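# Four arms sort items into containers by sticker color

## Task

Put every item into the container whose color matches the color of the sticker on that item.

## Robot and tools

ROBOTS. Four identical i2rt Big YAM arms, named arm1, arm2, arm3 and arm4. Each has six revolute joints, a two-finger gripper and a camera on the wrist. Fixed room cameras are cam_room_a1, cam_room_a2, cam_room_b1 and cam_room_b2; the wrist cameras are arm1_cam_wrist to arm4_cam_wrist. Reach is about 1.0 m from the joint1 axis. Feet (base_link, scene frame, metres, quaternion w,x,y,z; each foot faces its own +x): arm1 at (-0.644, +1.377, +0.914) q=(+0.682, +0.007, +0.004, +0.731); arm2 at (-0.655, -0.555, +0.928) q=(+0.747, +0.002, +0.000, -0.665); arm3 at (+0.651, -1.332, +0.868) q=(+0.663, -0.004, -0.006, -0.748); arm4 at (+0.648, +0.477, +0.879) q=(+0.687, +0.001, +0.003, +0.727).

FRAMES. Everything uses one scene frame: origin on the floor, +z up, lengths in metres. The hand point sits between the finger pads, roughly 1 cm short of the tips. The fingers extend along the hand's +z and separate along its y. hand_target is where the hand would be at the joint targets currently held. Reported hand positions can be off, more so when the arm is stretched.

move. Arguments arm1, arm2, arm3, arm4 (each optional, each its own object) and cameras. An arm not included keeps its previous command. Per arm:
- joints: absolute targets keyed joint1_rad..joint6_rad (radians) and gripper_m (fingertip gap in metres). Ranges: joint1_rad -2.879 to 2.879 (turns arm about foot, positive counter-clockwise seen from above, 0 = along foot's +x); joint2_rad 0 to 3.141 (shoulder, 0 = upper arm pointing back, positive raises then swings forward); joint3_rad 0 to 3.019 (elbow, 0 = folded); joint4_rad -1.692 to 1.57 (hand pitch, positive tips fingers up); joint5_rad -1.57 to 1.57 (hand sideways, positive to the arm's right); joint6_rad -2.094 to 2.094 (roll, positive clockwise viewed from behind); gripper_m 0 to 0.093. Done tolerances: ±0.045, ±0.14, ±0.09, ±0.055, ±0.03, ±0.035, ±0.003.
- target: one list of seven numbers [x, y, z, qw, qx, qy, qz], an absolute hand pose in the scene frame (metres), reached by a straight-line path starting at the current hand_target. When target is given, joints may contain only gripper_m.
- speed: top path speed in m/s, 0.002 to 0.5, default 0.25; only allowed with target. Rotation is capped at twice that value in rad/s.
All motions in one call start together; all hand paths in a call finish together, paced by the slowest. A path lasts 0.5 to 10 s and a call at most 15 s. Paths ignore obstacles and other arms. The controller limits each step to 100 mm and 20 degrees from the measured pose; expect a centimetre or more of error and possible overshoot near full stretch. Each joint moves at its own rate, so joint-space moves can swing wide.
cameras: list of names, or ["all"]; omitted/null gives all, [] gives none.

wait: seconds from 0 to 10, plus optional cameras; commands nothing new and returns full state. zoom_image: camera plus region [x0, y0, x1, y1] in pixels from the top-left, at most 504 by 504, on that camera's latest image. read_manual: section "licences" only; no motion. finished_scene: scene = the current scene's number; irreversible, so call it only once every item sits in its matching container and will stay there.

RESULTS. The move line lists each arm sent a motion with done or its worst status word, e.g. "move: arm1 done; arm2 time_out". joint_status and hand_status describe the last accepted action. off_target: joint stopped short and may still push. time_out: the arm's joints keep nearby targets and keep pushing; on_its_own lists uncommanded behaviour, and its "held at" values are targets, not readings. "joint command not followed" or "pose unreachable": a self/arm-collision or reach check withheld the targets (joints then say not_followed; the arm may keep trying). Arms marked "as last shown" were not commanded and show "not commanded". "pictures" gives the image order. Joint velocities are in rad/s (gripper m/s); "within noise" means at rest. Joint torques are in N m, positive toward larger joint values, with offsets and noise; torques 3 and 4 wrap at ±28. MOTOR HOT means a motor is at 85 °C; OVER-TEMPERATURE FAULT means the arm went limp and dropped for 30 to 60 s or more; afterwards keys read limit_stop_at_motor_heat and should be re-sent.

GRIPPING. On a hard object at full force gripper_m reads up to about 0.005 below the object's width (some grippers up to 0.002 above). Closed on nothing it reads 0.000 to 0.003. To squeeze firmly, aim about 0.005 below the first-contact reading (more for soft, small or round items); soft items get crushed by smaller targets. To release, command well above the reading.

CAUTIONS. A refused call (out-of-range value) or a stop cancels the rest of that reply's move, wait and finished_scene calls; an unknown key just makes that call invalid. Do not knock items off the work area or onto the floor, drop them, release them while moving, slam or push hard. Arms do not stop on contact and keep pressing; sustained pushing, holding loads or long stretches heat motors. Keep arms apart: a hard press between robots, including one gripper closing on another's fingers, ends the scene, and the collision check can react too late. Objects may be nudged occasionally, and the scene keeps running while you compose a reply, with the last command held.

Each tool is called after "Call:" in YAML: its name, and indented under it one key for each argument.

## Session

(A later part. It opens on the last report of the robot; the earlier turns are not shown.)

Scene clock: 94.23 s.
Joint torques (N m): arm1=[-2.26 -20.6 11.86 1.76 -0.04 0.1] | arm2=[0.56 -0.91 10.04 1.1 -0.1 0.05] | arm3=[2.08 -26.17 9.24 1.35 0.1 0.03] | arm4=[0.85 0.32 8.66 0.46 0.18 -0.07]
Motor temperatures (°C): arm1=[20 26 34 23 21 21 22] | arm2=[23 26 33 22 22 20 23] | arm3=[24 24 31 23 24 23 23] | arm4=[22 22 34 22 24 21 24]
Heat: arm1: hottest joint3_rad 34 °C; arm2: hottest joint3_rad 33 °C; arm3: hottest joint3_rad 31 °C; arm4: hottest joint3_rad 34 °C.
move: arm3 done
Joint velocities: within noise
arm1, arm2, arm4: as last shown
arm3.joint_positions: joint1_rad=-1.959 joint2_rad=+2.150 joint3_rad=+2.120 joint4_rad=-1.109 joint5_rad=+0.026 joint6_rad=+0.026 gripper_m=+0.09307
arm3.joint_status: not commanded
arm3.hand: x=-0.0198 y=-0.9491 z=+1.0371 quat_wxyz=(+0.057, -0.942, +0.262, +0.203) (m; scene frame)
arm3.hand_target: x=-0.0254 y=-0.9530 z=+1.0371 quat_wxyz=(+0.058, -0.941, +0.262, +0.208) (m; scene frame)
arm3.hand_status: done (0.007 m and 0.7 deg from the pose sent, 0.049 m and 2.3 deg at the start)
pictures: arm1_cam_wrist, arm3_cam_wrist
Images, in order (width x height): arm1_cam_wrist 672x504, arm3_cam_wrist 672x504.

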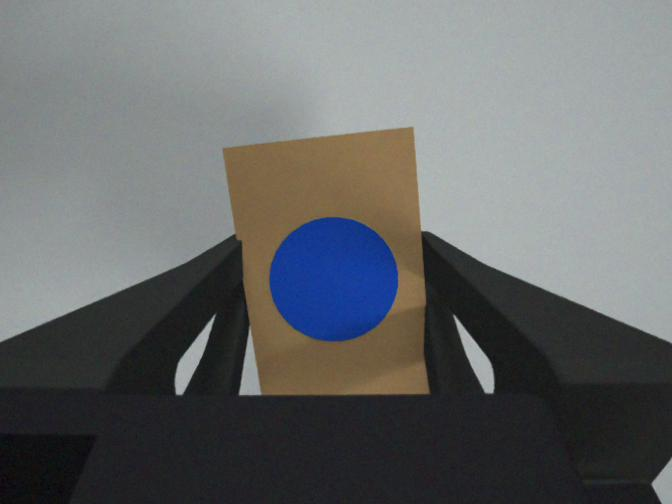

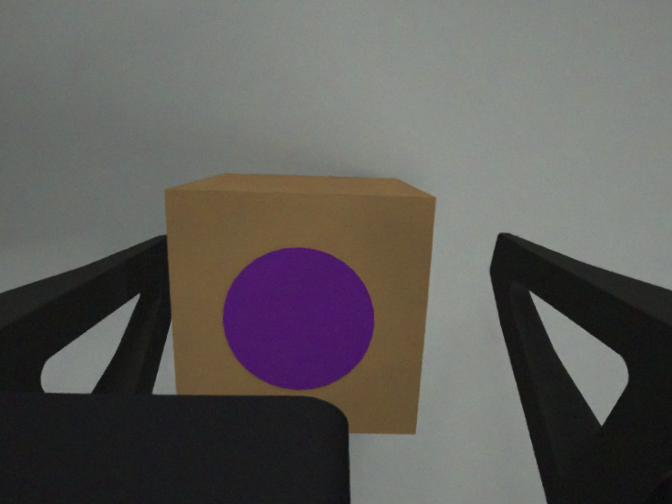

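Call:
move:
  arm1: {"target": [0.01, 0.925, 1.019, 0.2065, 0.2919, 0.9316, -0.0647], "speed": 0.1}
  arm3: {"joints": {"gripper_m": 0.045}}
  cameras: ["arm3_cam_wrist"]

Call:
move:
  arm3: {"target": [0.17, -1.045, 1.12, 0.0580, -0.9406, 0.2617, 0.2085], "speed": 0.35}
  cameras: ["arm3_cam_wrist", "cam_room_b2"]

Scene clock: 106.27 s.
Joint torques (N m): arm1=[-2.78 -19.96 11.47 1.66 -0.07 0.12] | arm2=[0.56 -1.03 10.07 1.1 -0.09 0.06] | arm3=[2.08 -25.93 9.24 1.35 0.1 0] | arm4=[1.2 0.26 8.65 0.32 0.15 -0.08]
Motor temperatures (°C): arm1=[20 26 34 23 21 21 22] | arm2=[23 25 33 22 22 20 23] | arm3=[24 25 31 23 24 23 23] | arm4=[22 22 34 22 24 21 24]
Heat: arm1: hottest joint3_rad 34 °C; arm2: hottest joint3_rad 33 °C; arm3: hottest joint3_rad 31 °C; arm4: hottest joint3_rad 34 °C.
move: arm1 done; arm3 off_target
Joint velocities: within noise
arm1.joint_positions: joint1_rad=-2.241 joint2_rad=+2.217 joint3_rad=+2.095 joint4_rad=-1.005 joint5_rad=-0.005 joint6_rad=-0.005 gripper_m=+0.04495
arm1.joint_status: not commanded
arm1.hand: x=+0.0086 y=+0.9311 z=+1.0257 quat_wxyz=(-0.203, -0.286, -0.934, +0.064) (m; scene frame)
arm1.hand_target: x=+0.0098 y=+0.9250 z=+1.0193 quat_wxyz=(-0.207, -0.292, -0.932, +0.065) (m; scene frame)
arm1.hand_status: done (0.009 m and 0.9 deg from the pose sent, 0.028 m and 1.1 deg at the start)
arm2, arm4: as last shown
arm3.joint_positions: joint1_rad=-1.959 joint2_rad=+2.150 joint3_rad=+2.120 joint4_rad=-1.109 joint5_rad=+0.026 joint6_rad=+0.026 gripper_m=+0.05295
arm3.joint_status: gripper_m off_target (ended at +0.05298, target +0.04500)
arm3.hand: x=-0.0197 y=-0.9490 z=+1.0371 quat_wxyz=(+0.058, -0.942, +0.262, +0.203) (m; scene frame)
arm3.hand_target: x=-0.0254 y=-0.9530 z=+1.0371 quat_wxyz=(+0.058, -0.941, +0.262, +0.208) (m; scene frame)
arm3.hand_status: not commanded
pictures: arm3_cam_wrist
Images, in order (width x height): arm3_cam_wrist 672x504.

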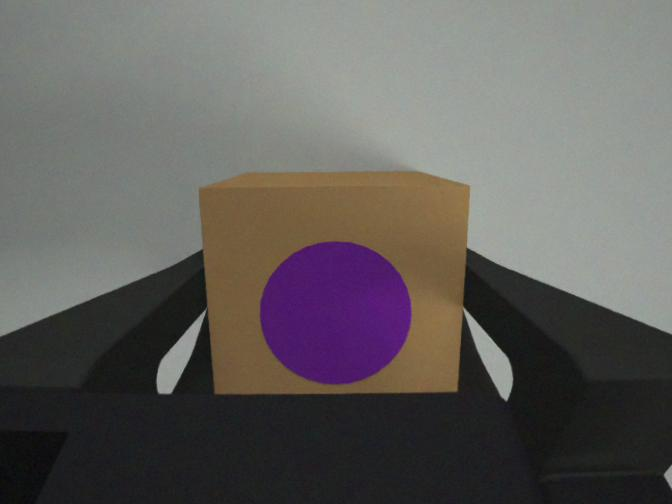

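Scene clock: 107.83 s.
Joint torques (N m): arm1=[-2.08 -20.66 11.4 1.87 -0.06 0.1] | arm2=[0.5 -0.85 10.09 1.11 -0.1 0.06] | arm3=[0.5 -15.03 9.05 0.79 -0.06 -0.13] | arm4=[0.73 0.91 8.66 0.34 0.12 -0.04]
Motor temperatures (°C): arm1=[20 26 34 23 21 21 22] | arm2=[23 25 33 22 22 20 23] | arm3=[24 25 30 23 24 23 23] | arm4=[22 22 35 22 24 21 24]
Heat: arm1: hottest joint3_rad 34 °C; arm2: hottest joint3_rad 33 °C; arm3: hottest joint3_rad 30 °C; arm4: hottest joint3_rad 35 °C.
move: arm3 done
Joint velocities: within noise
arm1, arm2, arm4: as last shown
arm3.joint_positions: joint1_rad=-1.962 joint2_rad=+1.516 joint3_rad=+1.439 joint4_rad=-1.038 joint5_rad=+0.020 joint6_rad=+0.018 gripper_m=+0.05295
arm3.joint_status: not commanded
arm3.hand: x=+0.1660 y=-1.0515 z=+1.1255 quat_wxyz=(+0.058, -0.940, +0.259, +0.215) (m; scene frame)
arm3.hand_target: x=+0.1700 y=-1.0451 z=+1.1200 quat_wxyz=(+0.058, -0.941, +0.262, +0.209) (m; scene frame)
arm3.hand_status: done (0.009 m and 0.8 deg from the pose sent, 0.228 m and 0.7 deg at the start)
pictures: arm3_cam_wrist, cam_room_b2
Images, in order (width x height): arm3_cam_wrist 672x504, cam_room_b2 672x504.

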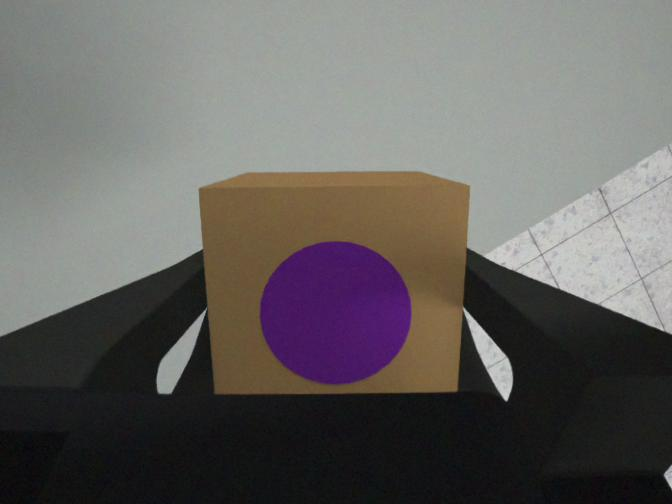

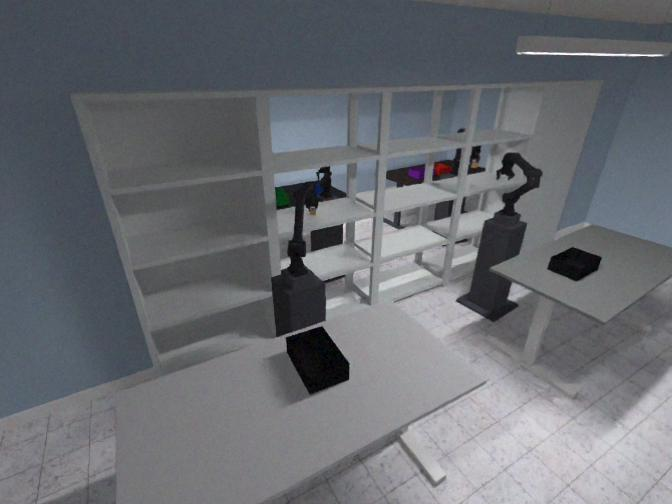

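Call:
move:
  arm1: {"joints": {"gripper_m": 0.093}}
  arm3: {"joints": {"joint2_rad": 0.504, "joint3_rad": 0.706, "joint4_rad": -1.336, "joint5_rad": 0, "joint6_rad": 0}}
  cameras: ["arm1_cam_wrist"]

Call:
move:
  arm1: {"target": [-0.44, 1.24, 1.15, 0.2065, 0.2919, 0.9316, -0.0647], "speed": 0.4}
  arm4: {"target": [0.035, 0.925, 1.11, 0.0656, -0.9303, 0.2960, 0.2062], "speed": 0.4}
  arm3: {"joints": {"joint1_rad": 1.797}}
  cameras: ["arm3_cam_wrist", "arm4_cam_wrist"]

Call:
move:
  arm3: {"target": [1.188, -1.274, 0.90, 0.2161, -0.0517, 0.9749, 0.0115], "speed": 0.4}
  cameras: ["arm3_cam_wrist", "arm4_cam_wrist"]

Scene clock: 119.70 s.
Joint torques (N m): arm1=[-2.37 -20.07 11.44 1.69 0.01 0.1] | arm2=[0.44 -0.97 10.07 1.13 -0.09 0.06] | arm3=[0.38 0.67 9.16 0.84 -0.07 -0.12] | arm4=[1.08 0.56 8.7 0.32 0.16 -0.06]
Motor temperatures (°C): arm1=[20 27 34 23 21 21 22] | arm2=[23 25 33 22 22 20 23] | arm3=[24 25 30 23 24 23 24] | arm4=[22 22 35 22 24 21 24]
Heat: arm1: hottest joint3_rad 34 °C; arm2: hottest joint3_rad 33 °C; arm3: hottest joint3_rad 30 °C; arm4: hottest joint3_rad 35 °C.
move: arm1 done; arm3 done
Joint velocities: within noise
arm1.joint_positions: joint1_rad=-2.241 joint2_rad=+2.217 joint3_rad=+2.095 joint4_rad=-1.005 joint5_rad=-0.005 joint6_rad=-0.004 gripper_m=+0.09296
arm1.joint_status: all done
arm1.hand: x=+0.0086 y=+0.9311 z=+1.0257 quat_wxyz=(-0.203, -0.286, -0.934, +0.064) (m; scene frame)
arm1.hand_target: x=+0.0098 y=+0.9249 z=+1.0193 quat_wxyz=(-0.207, -0.292, -0.932, +0.065) (m; scene frame)
arm1.hand_status: not commanded
arm2, arm4: as last shown
arm3.joint_positions: joint1_rad=-1.963 joint2_rad=+0.504 joint3_rad=+0.707 joint4_rad=-1.336 joint5_rad=+0.002 joint6_rad=+0.008 gripper_m=+0.05295
arm3.joint_status: all done
arm3.hand: x=+0.4757 y=-1.2290 z=+1.0930 quat_wxyz=(+0.049, -0.944, +0.253, +0.208) (m; scene frame)
arm3.hand_target: x=+0.4770 y=-1.2271 z=+1.0926 quat_wxyz=(+0.050, -0.943, +0.255, +0.207) (m; scene frame)
arm3.hand_status: not commanded
pictures: arm1_cam_wrist
Images, in order (width x height): arm1_cam_wrist 672x504.

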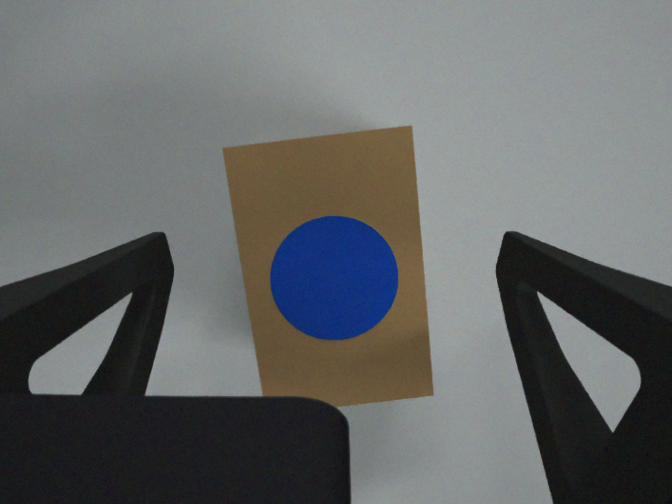

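Scene clock: 122.30 s.
Joint torques (N m): arm1=[-0.97 1.44 11.45 0.64 0.1 0.1] | arm2=[0.62 -0.85 10.09 1.13 -0.09 0.07] | arm3=[2.14 0.97 9.17 0.81 0.12 -0.11] | arm4=[0.38 -23.3 12.6 0.36 0.15 -0.11]
Motor temperatures (°C): arm1=[20 27 34 23 21 21 22] | arm2=[23 25 33 22 22 20 23] | arm3=[24 25 30 23 24 23 24] | arm4=[22 22 35 22 24 21 24]
Heat: arm1: hottest joint3_rad 34 °C; arm2: hottest joint3_rad 33 °C; arm3: hottest joint3_rad 30 °C; arm4: hottest joint3_rad 35 °C.
move: arm1 done; arm3 done; arm4 off_target
Joint velocities: within noise
arm1.joint_positions: joint1_rad=-2.243 joint2_rad=+0.627 joint3_rad=+0.767 joint4_rad=-1.244 joint5_rad=-0.005 joint6_rad=+0.005 gripper_m=+0.09296
arm1.joint_status: not commanded
arm1.hand: x=-0.4390 y=+1.2386 z=+1.1522 quat_wxyz=(-0.214, -0.291, -0.930, +0.067) (m; scene frame)
arm1.hand_target: x=-0.4401 y=+1.2399 z=+1.1499 quat_wxyz=(-0.206, -0.292, -0.932, +0.065) (m; scene frame)
arm1.hand_status: done (0.003 m and 0.9 deg from the pose sent, 0.559 m and 0.9 deg at the start)
arm2: as last shown
arm3.joint_positions: joint1_rad=+1.786 joint2_rad=+0.504 joint3_rad=+0.707 joint4_rad=-1.336 joint5_rad=-0.002 joint6_rad=+0.006 gripper_m=+0.05295
arm3.joint_status: all done
arm3.hand: x=+0.8511 y=-1.3096 z=+1.0946 quat_wxyz=(-0.217, +0.045, -0.975, -0.005) (m; scene frame)
arm3.hand_target: x=+0.8508 y=-1.3078 z=+1.0942 quat_wxyz=(-0.216, +0.053, -0.975, -0.005) (m; scene frame)
arm3.hand_status: not commanded
arm4.joint_positions: joint1_rad=+0.893 joint2_rad=+2.092 joint3_rad=+2.138 joint4_rad=-1.207 joint5_rad=-0.002 joint6_rad=+0.000 gripper_m=+0.09311
arm4.joint_status: not commanded
arm4.hand: x=+0.0400 y=+0.9139 z=+1.0975 quat_wxyz=(-0.059, +0.932, -0.300, -0.196) (m; scene frame)
arm4.hand_target: x=+0.0357 y=+0.9246 z=+1.1098 quat_wxyz=(-0.066, +0.930, -0.296, -0.207) (m; scene frame)
arm4.hand_status: off_target (0.017 m and 1.5 deg from the pose sent, 0.556 m and 0.9 deg at the start)
pictures: arm3_cam_wrist, arm4_cam_wrist
Images, in order (width x height): arm3_cam_wrist 672x504, arm4_cam_wrist 672x504.

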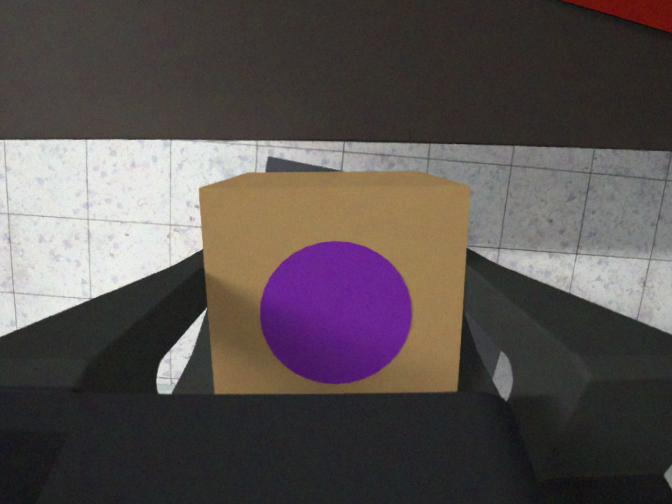

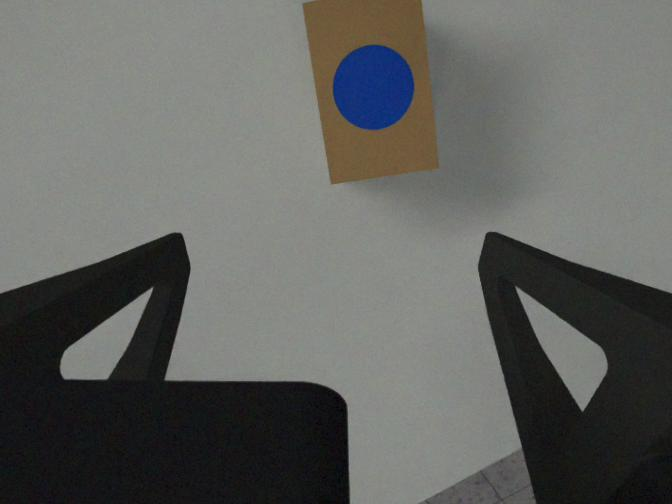

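Scene clock: 124.00 s.
Joint torques (N m): arm1=[-0.85 1.67 11.33 0.73 0.09 0.09] | arm2=[0.62 -0.85 10.06 1.11 -0.09 0.06] | arm3=[1.55 -16.67 10.18 1.16 -0.08 -0.09] | arm4=[0.38 -23.24 12.64 0.38 0.16 -0.08]
Motor temperatures (°C): arm1=[20 27 34 23 21 21 22] | arm2=[23 25 33 22 22 20 23] | arm3=[24 25 30 23 24 23 24] | arm4=[22 22 36 22 24 21 24]
Heat: arm1: hottest joint3_rad 34 °C; arm2: hottest joint3_rad 33 °C; arm3: hottest joint3_rad 30 °C; arm4: hottest joint3_rad 36 °C.
move: arm3 off_target
Joint velocities: within noise
arm1, arm2, arm4: as last shown
arm1.hand_target: x=-0.4401 y=+1.2400 z=+1.1499 quat_wxyz=(-0.206, -0.292, -0.932, +0.065) (m; scene frame)
arm3.joint_positions: joint1_rad=+1.786 joint2_rad=+1.713 joint3_rad=+0.981 joint4_rad=-0.461 joint5_rad=-0.012 joint6_rad=+0.006 gripper_m=+0.05295
arm3.joint_status: not commanded
arm3.hand: x=+1.1661 y=-1.2810 z=+0.8796 quat_wxyz=(-0.188, +0.046, -0.981, -0.008) (m; scene frame)
arm3.hand_target: x=+1.1870 y=-1.2741 z=+0.9007 quat_wxyz=(-0.216, +0.052, -0.975, -0.012) (m; scene frame)
arm3.hand_status: off_target (0.031 m and 3.4 deg from the pose sent, 0.391 m and 1.1 deg at the start)
arm4.hand: x=+0.0401 y=+0.9139 z=+1.0975 quat_wxyz=(-0.059, +0.932, -0.300, -0.196) (m; scene frame)
arm4.hand_target: x=+0.0358 y=+0.9246 z=+1.1098 quat_wxyz=(-0.066, +0.930, -0.296, -0.207) (m; scene frame)
pictures: arm3_cam_wrist, arm4_cam_wrist
Images, in order (width x height): arm3_cam_wrist 672x504, arm4_cam_wrist 672x504.

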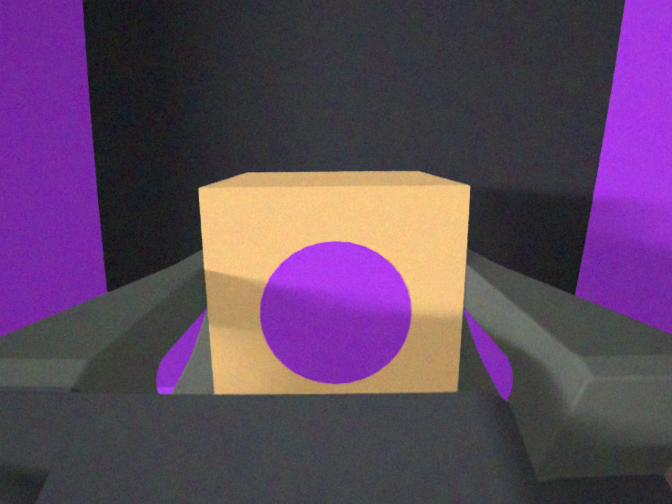

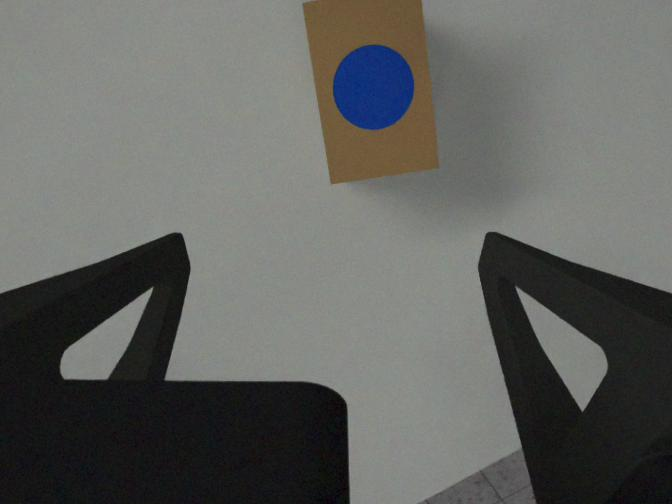

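Call:
move:
  arm3: {"target": [1.207, -1.268, 0.778, 0.2161, -0.0517, 0.9749, 0.0115], "speed": 0.2}
  arm4: {"target": [0.002, 0.961, 1.028, 0.0505, -0.9493, 0.2279, 0.2104], "speed": 0.2}
  cameras: ["arm3_cam_wrist", "arm4_cam_wrist"]

Scene clock: 136.47 s.
Joint torques (N m): arm1=[-1.61 1.44 11.23 0.73 0.06 0.04] | arm2=[0.5 -1.08 10.04 1.11 -0.1 0.06] | arm3=[2.08 -18.37 8.12 1.36 0.11 0.03] | arm4=[1.03 -24.88 12.33 0.84 -0.1 -0.09]
Motor temperatures (°C): arm1=[20 26 35 23 21 21 22] | arm2=[23 25 33 22 22 20 23] | arm3=[24 25 30 23 24 23 24] | arm4=[22 23 38 22 24 21 24]
Heat: arm1: hottest joint3_rad 35 °C; arm2: hottest joint3_rad 33 °C; arm3: hottest joint3_rad 30 °C; arm4: hottest joint3_rad 38 °C.
move: arm3 off_target; arm4 off_target
Joint velocities: within noise
arm1: as last shown
arm2.joint_positions: joint1_rad=+0.915 joint2_rad=+0.621 joint3_rad=+0.740 joint4_rad=-1.216 joint5_rad=+0.000 joint6_rad=-0.011 gripper_m=+0.09294
arm2.joint_status: not commanded
arm2.hand: x=-0.4457 y=-0.6821 z=+1.1610 quat_wxyz=(-0.226, -0.254, -0.938, +0.062) (m; scene frame)
arm2.hand_target: x=-0.4501 y=-0.6799 z=+1.1502 quat_wxyz=(-0.209, -0.256, -0.942, +0.057) (m; scene frame)
arm2.hand_status: not commanded
arm3.joint_positions: joint1_rad=+1.792 joint2_rad=+1.995 joint3_rad=+0.987 joint4_rad=-0.181 joint5_rad=-0.012 joint6_rad=+0.006 gripper_m=+0.05295
arm3.joint_status: not commanded
arm3.hand: x=+1.1833 y=-1.2781 z=+0.7637 quat_wxyz=(-0.189, +0.049, -0.981, -0.009) (m; scene frame)
arm3.hand_target: x=+1.2061 y=-1.2679 z=+0.7789 quat_wxyz=(-0.216, +0.052, -0.975, -0.012) (m; scene frame)
arm3.hand_status: off_target (0.029 m and 3.2 deg from the pose sent, 0.110 m and 3.4 deg at the start)
arm4.joint_positions: joint1_rad=+0.862 joint2_rad=+2.264 joint3_rad=+2.237 joint4_rad=-1.147 joint5_rad=-0.069 joint6_rad=-0.156 gripper_m=+0.09308
arm4.joint_status: not commanded
arm4.hand: x=+0.0116 y=+0.9500 z=+1.0226 quat_wxyz=(-0.044, +0.951, -0.234, -0.197) (m; scene frame)
arm4.hand_target: x=+0.0028 y=+0.9604 z=+1.0281 quat_wxyz=(-0.051, +0.949, -0.228, -0.211) (m; scene frame)
arm4.hand_status: off_target (0.016 m and 1.9 deg from the pose sent, 0.092 m and 8.7 deg at the start)
pictures: arm3_cam_wrist, arm4_cam_wrist
Images, in order (width x height): arm3_cam_wrist 672x504, arm4_cam_wrist 672x504.

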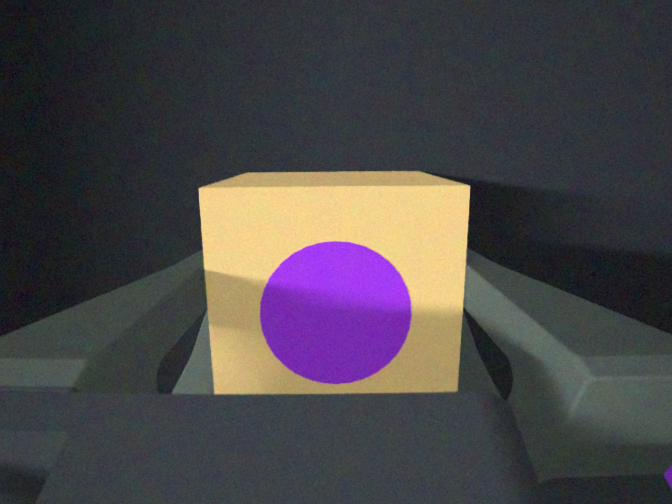

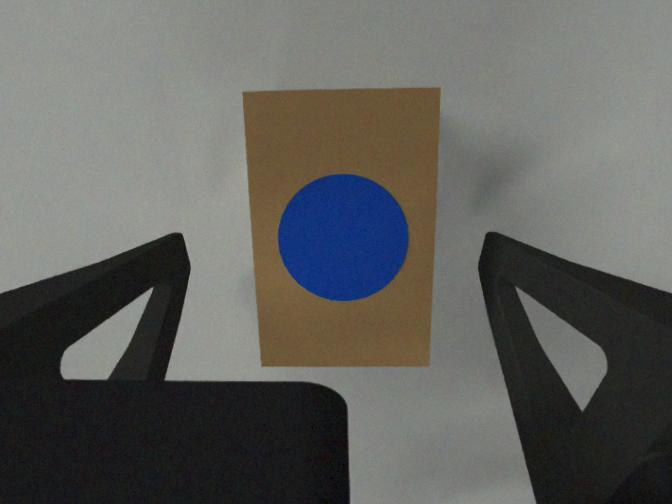

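Call:
move:
  arm3: {"joints": {"gripper_m": 0.08}}
  arm4: {"joints": {"gripper_m": 0.035}}
  cameras: ["arm3_cam_wrist"]

Call:
move:
  arm3: {"target": [1.19, -1.272, 0.92, 0.2161, -0.0517, 0.9749, 0.0115], "speed": 0.3}
  arm4: {"target": [0.19, 0.792, 1.12, 0.0656, -0.9303, 0.2960, 0.2062], "speed": 0.35}
  cameras: ["arm3_cam_wrist", "arm4_cam_wrist"]

Call:
move:
  arm4: {"joints": {"joint1_rad": -1.918, "joint2_rad": 0.504, "joint3_rad": 0.706, "joint4_rad": -1.336, "joint5_rad": 0, "joint6_rad": 0}}
  cameras: ["arm4_cam_wrist"]

Call:
move:
  arm4: {"target": [1.145, 0.325, 0.91, 0.2140, 0.1450, 0.9655, -0.0321], "speed": 0.4}
  cameras: ["arm4_cam_wrist"]

Scene clock: 147.10 s.
Joint torques (N m): arm1=[-1.61 1.85 11.34 0.8 0.09 0.09] | arm2=[0.44 -0.79 10.1 1.09 -0.1 0.07] | arm3=[2.08 -18.26 8.16 1.35 0.11 0.03] | arm4=[0.62 -25 12.51 0.99 -0.06 -0.06]
Motor temperatures (°C): arm1=[20 26 35 23 21 21 22] | arm2=[23 25 33 22 22 20 23] | arm3=[24 25 30 23 24 23 24] | arm4=[22 23 38 22 24 21 24]
Heat: arm1: hottest joint3_rad 35 °C; arm2: hottest joint3_rad 33 °C; arm3: hottest joint3_rad 30 °C; arm4: hottest joint3_rad 38 °C.
move: arm3 done; arm4 off_target
Joint velocities: within noise
arm1, arm2: as last shown
arm3.joint_positions: joint1_rad=+1.792 joint2_rad=+1.995 joint3_rad=+0.987 joint4_rad=-0.180 joint5_rad=-0.012 joint6_rad=+0.007 gripper_m=+0.07996
arm3.joint_status: all done
arm3.hand: x=+1.1835 y=-1.2780 z=+0.7638 quat_wxyz=(-0.190, +0.048, -0.981, -0.009) (m; scene frame)
arm3.hand_target: x=+1.2061 y=-1.2679 z=+0.7789 quat_wxyz=(-0.216, +0.052, -0.975, -0.012) (m; scene frame)
arm3.hand_status: not commanded
arm4.joint_positions: joint1_rad=+0.862 joint2_rad=+2.264 joint3_rad=+2.238 joint4_rad=-1.147 joint5_rad=-0.070 joint6_rad=-0.158 gripper_m=+0.04454
arm4.joint_status: gripper_m off_target (ended at +0.04457, target +0.03500)
arm4.hand: x=+0.0114 y=+0.9499 z=+1.0228 quat_wxyz=(-0.044, +0.951, -0.233, -0.197) (m; scene frame)
arm4.hand_target: x=+0.0028 y=+0.9604 z=+1.0282 quat_wxyz=(-0.051, +0.949, -0.228, -0.211) (m; scene frame)
arm4.hand_status: not commanded
pictures: arm3_cam_wrist
Images, in order (width x height): arm3_cam_wrist 672x504.

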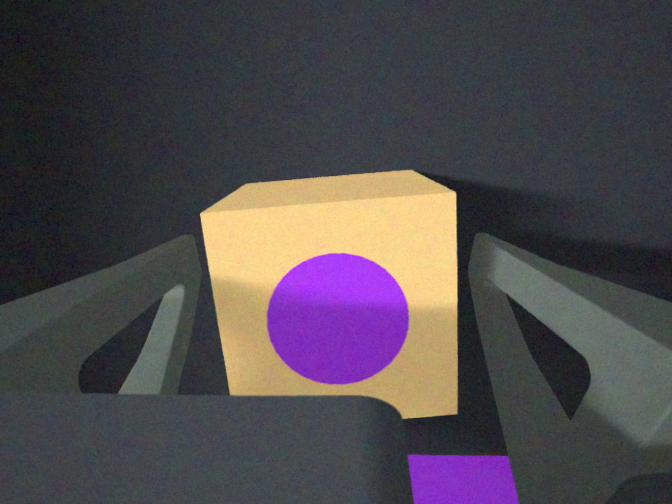

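Scene clock: 148.67 s.
Joint torques (N m): arm1=[-1.44 1.44 11.33 0.72 0.11 0.09] | arm2=[0.56 -0.91 10.09 1.09 -0.1 0.05] | arm3=[1.49 -15.97 10.65 0.46 -0.01 -0.07] | arm4=[0.85 -14.27 9.02 0.7 0.21 0.19]
Motor temperatures (°C): arm1=[20 26 35 23 21 21 22] | arm2=[23 25 33 22 22 20 23] | arm3=[24 26 30 23 24 23 24] | arm4=[22 24 38 22 24 21 25]
Heat: arm1: hottest joint3_rad 35 °C; arm2: hottest joint3_rad 33 °C; arm3: hottest joint3_rad 30 °C; arm4: hottest joint3_rad 38 °C.
move: arm3 off_target; arm4 done
Joint velocities: within noise
arm1, arm2: as last shown
arm3.joint_positions: joint1_rad=+1.792 joint2_rad=+1.677 joint3_rad=+1.007 joint4_rad=-0.499 joint5_rad=-0.012 joint6_rad=+0.007 gripper_m=+0.07996
arm3.joint_status: not commanded
arm3.hand: x=+1.1732 y=-1.2771 z=+0.9036 quat_wxyz=(-0.199, +0.048, -0.979, -0.010) (m; scene frame)
arm3.hand_target: x=+1.1893 y=-1.2720 z=+0.9204 quat_wxyz=(-0.216, +0.052, -0.975, -0.012) (m; scene frame)
arm3.hand_status: off_target (0.024 m and 2.0 deg from the pose sent, 0.157 m and 3.1 deg at the start)
arm4.joint_positions: joint1_rad=+0.918 joint2_rad=+1.515 joint3_rad=+1.397 joint4_rad=-1.006 joint5_rad=+0.011 joint6_rad=+0.002 gripper_m=+0.04454
arm4.joint_status: not commanded
arm4.hand: x=+0.1919 y=+0.7914 z=+1.1258 quat_wxyz=(-0.068, +0.931, -0.289, -0.212) (m; scene frame)
arm4.hand_target: x=+0.1901 y=+0.7920 z=+1.1199 quat_wxyz=(-0.066, +0.930, -0.296, -0.206) (m; scene frame)
arm4.hand_status: done (0.006 m and 1.0 deg from the pose sent, 0.258 m and 8.0 deg at the start)
pictures: arm3_cam_wrist, arm4_cam_wrist
Images, in order (width x height): arm3_cam_wrist 672x504, arm4_cam_wrist 672x504.

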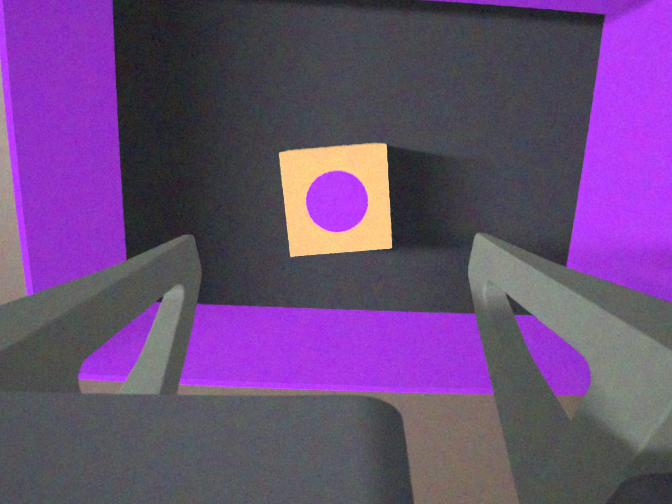

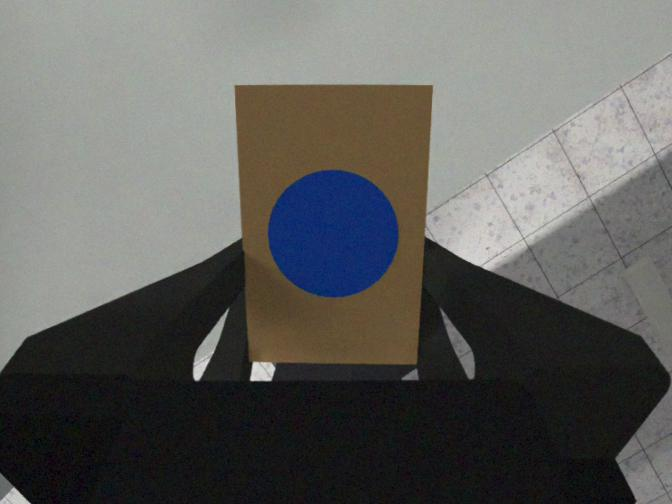

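Scene clock: 150.97 s.
Joint torques (N m): arm1=[-1.44 1.96 11.47 0.66 0.08 0.06] | arm2=[0.44 -0.91 10.09 1.11 -0.1 0.06] | arm3=[1.44 -16.03 10.62 0.46 -0.02 -0.06] | arm4=[0.62 0.44 9.03 0.53 0 0.01]
Motor temperatures (°C): arm1=[20 25 35 23 21 21 22] | arm2=[23 25 33 22 22 20 23] | arm3=[24 26 30 23 24 23 24] | arm4=[22 24 38 22 24 21 25]
Heat: arm1: hottest joint3_rad 35 °C; arm2: hottest joint3_rad 33 °C; arm3: hottest joint3_rad 30 °C; arm4: hottest joint3_rad 38 °C.
move: arm4 done
Joint velocities: within noise
arm1, arm2, arm3: as last shown
arm4.joint_positions: joint1_rad=-1.915 joint2_rad=+0.508 joint3_rad=+0.701 joint4_rad=-1.328 joint5_rad=+0.002 joint6_rad=+0.002 gripper_m=+0.04454
arm4.joint_status: all done
arm4.hand: x=+0.8431 y=+0.4196 z=+1.1032 quat_wxyz=(-0.212, -0.141, -0.966, +0.034) (m; scene frame)
arm4.hand_target: x=+0.8415 y=+0.4200 z=+1.1052 quat_wxyz=(-0.212, -0.141, -0.966, +0.033) (m; scene frame)
arm4.hand_status: not commanded
pictures: arm4_cam_wrist
Images, in order (width x height): arm4_cam_wrist 672x504.

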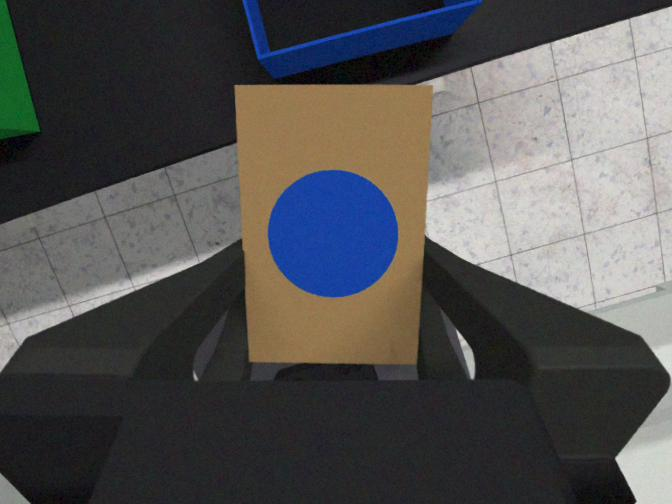

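Scene clock: 152.53 s.
Joint torques (N m): arm1=[-1.2 1.96 11.47 0.72 0.07 0.08] | arm2=[0.44 -0.97 10.09 1.11 -0.1 0.05] | arm3=[1.49 -15.91 10.61 0.47 -0.02 -0.06] | arm4=[0.26 -15.27 9.13 1.1 -0.03 0.05]
Motor temperatures (°C): arm1=[20 25 35 23 21 21 22] | arm2=[23 25 33 22 22 20 23] | arm3=[24 26 30 23 24 23 24] | arm4=[22 24 38 22 24 21 25]
Heat: arm1: hottest joint3_rad 35 °C; arm2: hottest joint3_rad 33 °C; arm3: hottest joint3_rad 30 °C; arm4: hottest joint3_rad 38 °C.
move: arm4 off_target
Joint velocities: within noise
arm1, arm2, arm3: as last shown
arm4.joint_positions: joint1_rad=-1.919 joint2_rad=+1.659 joint3_rad=+0.922 joint4_rad=-0.443 joint5_rad=-0.001 joint6_rad=+0.002 gripper_m=+0.04454
arm4.joint_status: not commanded
arm4.hand: x=+1.1263 y=+0.3336 z=+0.8952 quat_wxyz=(-0.190, -0.143, -0.971, +0.030) (m; scene frame)
arm4.hand_target: x=+1.1441 y=+0.3251 z=+0.9104 quat_wxyz=(-0.214, -0.145, -0.966, +0.032) (m; scene frame)
arm4.hand_status: off_target (0.025 m and 2.8 deg from the pose sent, 0.371 m and 0.5 deg at the start)
pictures: arm4_cam_wrist
Images, in order (width x height): arm4_cam_wrist 672x504.

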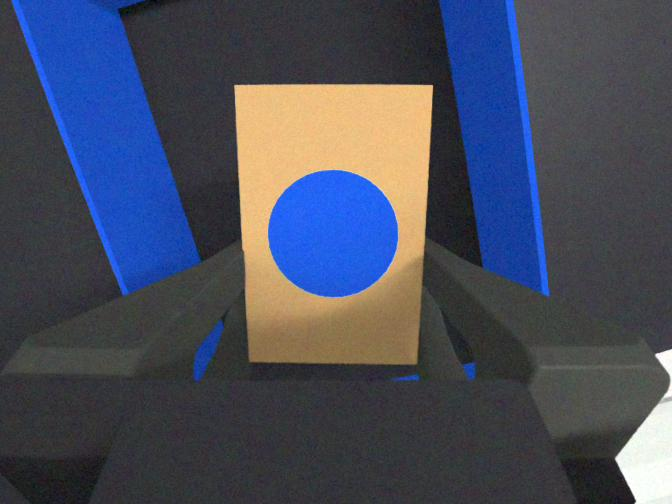

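Call:
move:
  arm4: {"target": [1.142, 0.326, 0.762, 0.2140, 0.1450, 0.9655, -0.0321], "speed": 0.2}
  cameras: ["arm4_cam_wrist"]

Scene clock: 156.33 s.
Joint torques (N m): arm1=[-1.32 1.67 11.34 0.84 0.09 0.08] | arm2=[0.44 -1.03 10.04 1.11 -0.1 0.07] | arm3=[1.44 -15.91 10.59 0.44 0 -0.05] | arm4=[-0.03 -16.5 4.74 1.43 -0.02 0.06]
Motor temperatures (°C): arm1=[20 25 36 23 21 21 22] | arm2=[23 25 33 22 22 20 23] | arm3=[24 26 30 23 24 23 24] | arm4=[22 24 37 22 24 21 25]
Heat: arm1: hottest joint3_rad 36 °C; arm2: hottest joint3_rad 33 °C; arm3: hottest joint3_rad 30 °C; arm4: hottest joint3_rad 37 °C.
move: arm4 done
Joint velocities: within noise
arm1, arm2, arm3: as last shown
arm4.joint_positions: joint1_rad=-1.919 joint2_rad=+1.989 joint3_rad=+0.886 joint4_rad=-0.048 joint5_rad=-0.001 joint6_rad=+0.002 gripper_m=+0.04454
arm4.joint_status: not commanded
arm4.hand: x=+1.1361 y=+0.3300 z=+0.7608 quat_wxyz=(-0.204, -0.143, -0.968, +0.032) (m; scene frame)
arm4.hand_target: x=+1.1418 y=+0.3259 z=+0.7621 quat_wxyz=(-0.214, -0.145, -0.966, +0.032) (m; scene frame)
arm4.hand_status: done (0.007 m and 1.2 deg from the pose sent, 0.134 m and 2.8 deg at the start)
pictures: arm4_cam_wrist
Images, in order (width x height): arm4_cam_wrist 672x504.

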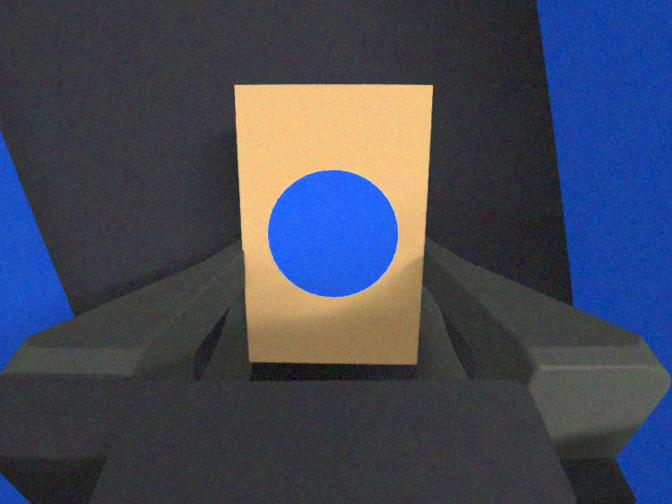

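Call:
move:
  arm4: {"target": [1.142, 0.326, 0.742, 0.2140, 0.1450, 0.9655, -0.0321], "speed": 0.1}
  cameras: []

Call:
move:
  arm4: {"joints": {"gripper_m": 0.075}}
  cameras: []

Call:
move:
  arm4: {"target": [1.135, 0.328, 0.90, 0.2140, 0.1450, 0.9655, -0.0321], "speed": 0.35}
  cameras: ["arm4_cam_wrist"]

Scene clock: 161.77 s.
Joint torques (N m): arm1=[-1.49 2.49 11.32 0.68 0.1 0.06] | arm2=[0.5 -0.97 10.07 1.13 -0.1 0.05] | arm3=[1.49 -15.91 10.63 0.5 -0.01 -0.06] | arm4=[0.09 -14.74 4.85 1.16 0.05 0.04]
Motor temperatures (°C): arm1=[20 25 36 23 21 21 22] | arm2=[23 25 33 22 22 20 23] | arm3=[24 26 30 23 24 23 24] | arm4=[22 24 36 22 24 21 25]
Heat: arm1: hottest joint3_rad 36 °C; arm2: hottest joint3_rad 33 °C; arm3: hottest joint3_rad 30 °C; arm4: hottest joint3_rad 36 °C.
move: arm4 done
Joint velocities: within noise
arm1.joint_positions: joint1_rad=-2.243 joint2_rad=+0.627 joint3_rad=+0.767 joint4_rad=-1.244 joint5_rad=-0.005 joint6_rad=+0.005 gripper_m=+0.09296
arm1.joint_status: not commanded
arm1.hand: x=-0.4390 y=+1.2386 z=+1.1522 quat_wxyz=(-0.214, -0.291, -0.930, +0.067) (m; scene frame)
arm1.hand_target: x=-0.4401 y=+1.2400 z=+1.1499 quat_wxyz=(-0.206, -0.292, -0.932, +0.065) (m; scene frame)
arm1.hand_status: not commanded
arm2, arm3: as last shown
arm4.joint_positions: joint1_rad=-1.919 joint2_rad=+2.023 joint3_rad=+0.886 joint4_rad=+0.004 joint5_rad=-0.001 joint6_rad=+0.002 gripper_m=+0.04453
arm4.joint_status: not commanded
arm4.hand: x=+1.1390 y=+0.3292 z=+0.7494 quat_wxyz=(-0.213, -0.142, -0.966, +0.033) (m; scene frame)
arm4.hand_target: x=+1.1418 y=+0.3260 z=+0.7422 quat_wxyz=(-0.214, -0.145, -0.965, +0.032) (m; scene frame)
arm4.hand_status: done (0.009 m and 0.3 deg from the pose sent, 0.020 m and 1.2 deg at the start)
pictures: none
No camera images: "cameras" was empty.

Scene clock: 162.30 s.
Joint torques (N m): arm1=[-1.55 2.2 11.32 0.68 0.1 0.09] | arm2=[0.56 -0.97 10.09 1.14 -0.1 0.05] | arm3=[1.32 -15.91 10.66 0.47 -0.01 -0.06] | arm4=[0.44 -14.74 4.96 1.31 0.03 0.08]
Motor temperatures (°C): arm1=[20 25 36 23 21 21 22] | arm2=[23 25 33 22 22 20 23] | arm3=[24 26 30 23 24 23 24] | arm4=[22 24 36 22 24 21 25]
Heat: arm1: hottest joint3_rad 36 °C; arm2: hottest joint3_rad 33 °C; arm3: hottest joint3_rad 30 °C; arm4: hottest joint3_rad 36 °C.
move: arm4 done
Joint velocities: within noise
arm1, arm2, arm3: as last shown
arm4.joint_positions: joint1_rad=-1.919 joint2_rad=+2.024 joint3_rad=+0.886 joint4_rad=+0.004 joint5_rad=-0.001 joint6_rad=+0.002 gripper_m=+0.07491
arm4.joint_status: all done
arm4.hand: x=+1.1389 y=+0.3292 z=+0.7493 quat_wxyz=(-0.213, -0.142, -0.966, +0.033) (m; scene frame)
arm4.hand_target: x=+1.1417 y=+0.3260 z=+0.7421 quat_wxyz=(-0.214, -0.145, -0.966, +0.032) (m; scene frame)
arm4.hand_status: not commanded
pictures: none
No camera images: "cameras" was empty.

Scene clock: 163.50 s.
Joint torques (N m): arm1=[-1.32 1.96 11.15 0.76 0.05 0.07] | arm2=[0.56 -0.97 10.06 1.11 -0.1 0.06] | arm3=[1.38 -15.85 10.63 0.47 -0.02 -0.05] | arm4=[0.21 -12.51 8.44 0.32 -0.06 0.01]
Motor temperatures (°C): arm1=[20 25 36 23 21 21 22] | arm2=[23 25 33 22 22 20 23] | arm3=[24 26 30 23 24 23 24] | arm4=[22 24 36 22 24 21 25]
Heat: arm1: hottest joint3_rad 36 °C; arm2: hottest joint3_rad 33 °C; arm3: hottest joint3_rad 30 °C; arm4: hottest joint3_rad 36 °C.
move: arm4 done
Joint velocities: within noise
arm1, arm3: as last shown
arm2.joint_positions: joint1_rad=+0.915 joint2_rad=+0.621 joint3_rad=+0.740 joint4_rad=-1.216 joint5_rad=+0.000 joint6_rad=-0.011 gripper_m=+0.09294
arm2.joint_status: not commanded
arm2.hand: x=-0.4457 y=-0.6821 z=+1.1610 quat_wxyz=(-0.226, -0.254, -0.938, +0.062) (m; scene frame)
arm2.hand_target: x=-0.4501 y=-0.6799 z=+1.1502 quat_wxyz=(-0.209, -0.256, -0.942, +0.057) (m; scene frame)
arm2.hand_status: not commanded
arm4.joint_positions: joint1_rad=-1.919 joint2_rad=+1.634 joint3_rad=+0.896 joint4_rad=-0.383 joint5_rad=-0.001 joint6_rad=+0.002 gripper_m=+0.07491
arm4.joint_status: not commanded
arm4.hand: x=+1.1296 y=+0.3328 z=+0.9028 quat_wxyz=(-0.219, -0.142, -0.965, +0.033) (m; scene frame)
arm4.hand_target: x=+1.1348 y=+0.3280 z=+0.9000 quat_wxyz=(-0.214, -0.145, -0.965, +0.032) (m; scene frame)
arm4.hand_status: done (0.008 m and 0.6 deg from the pose sent, 0.151 m and 0.3 deg at the start)
pictures: arm4_cam_wrist
Images, in order (width x height): arm4_cam_wrist 672x504.

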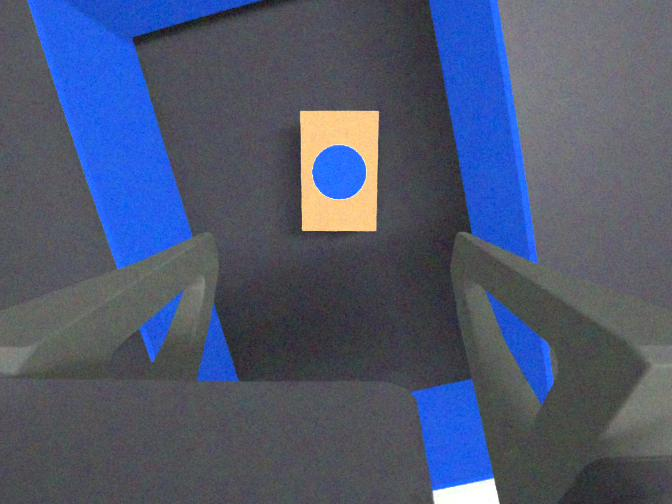

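Call:
finished_scene:
  scene: 2

The scene is finished: the task was done.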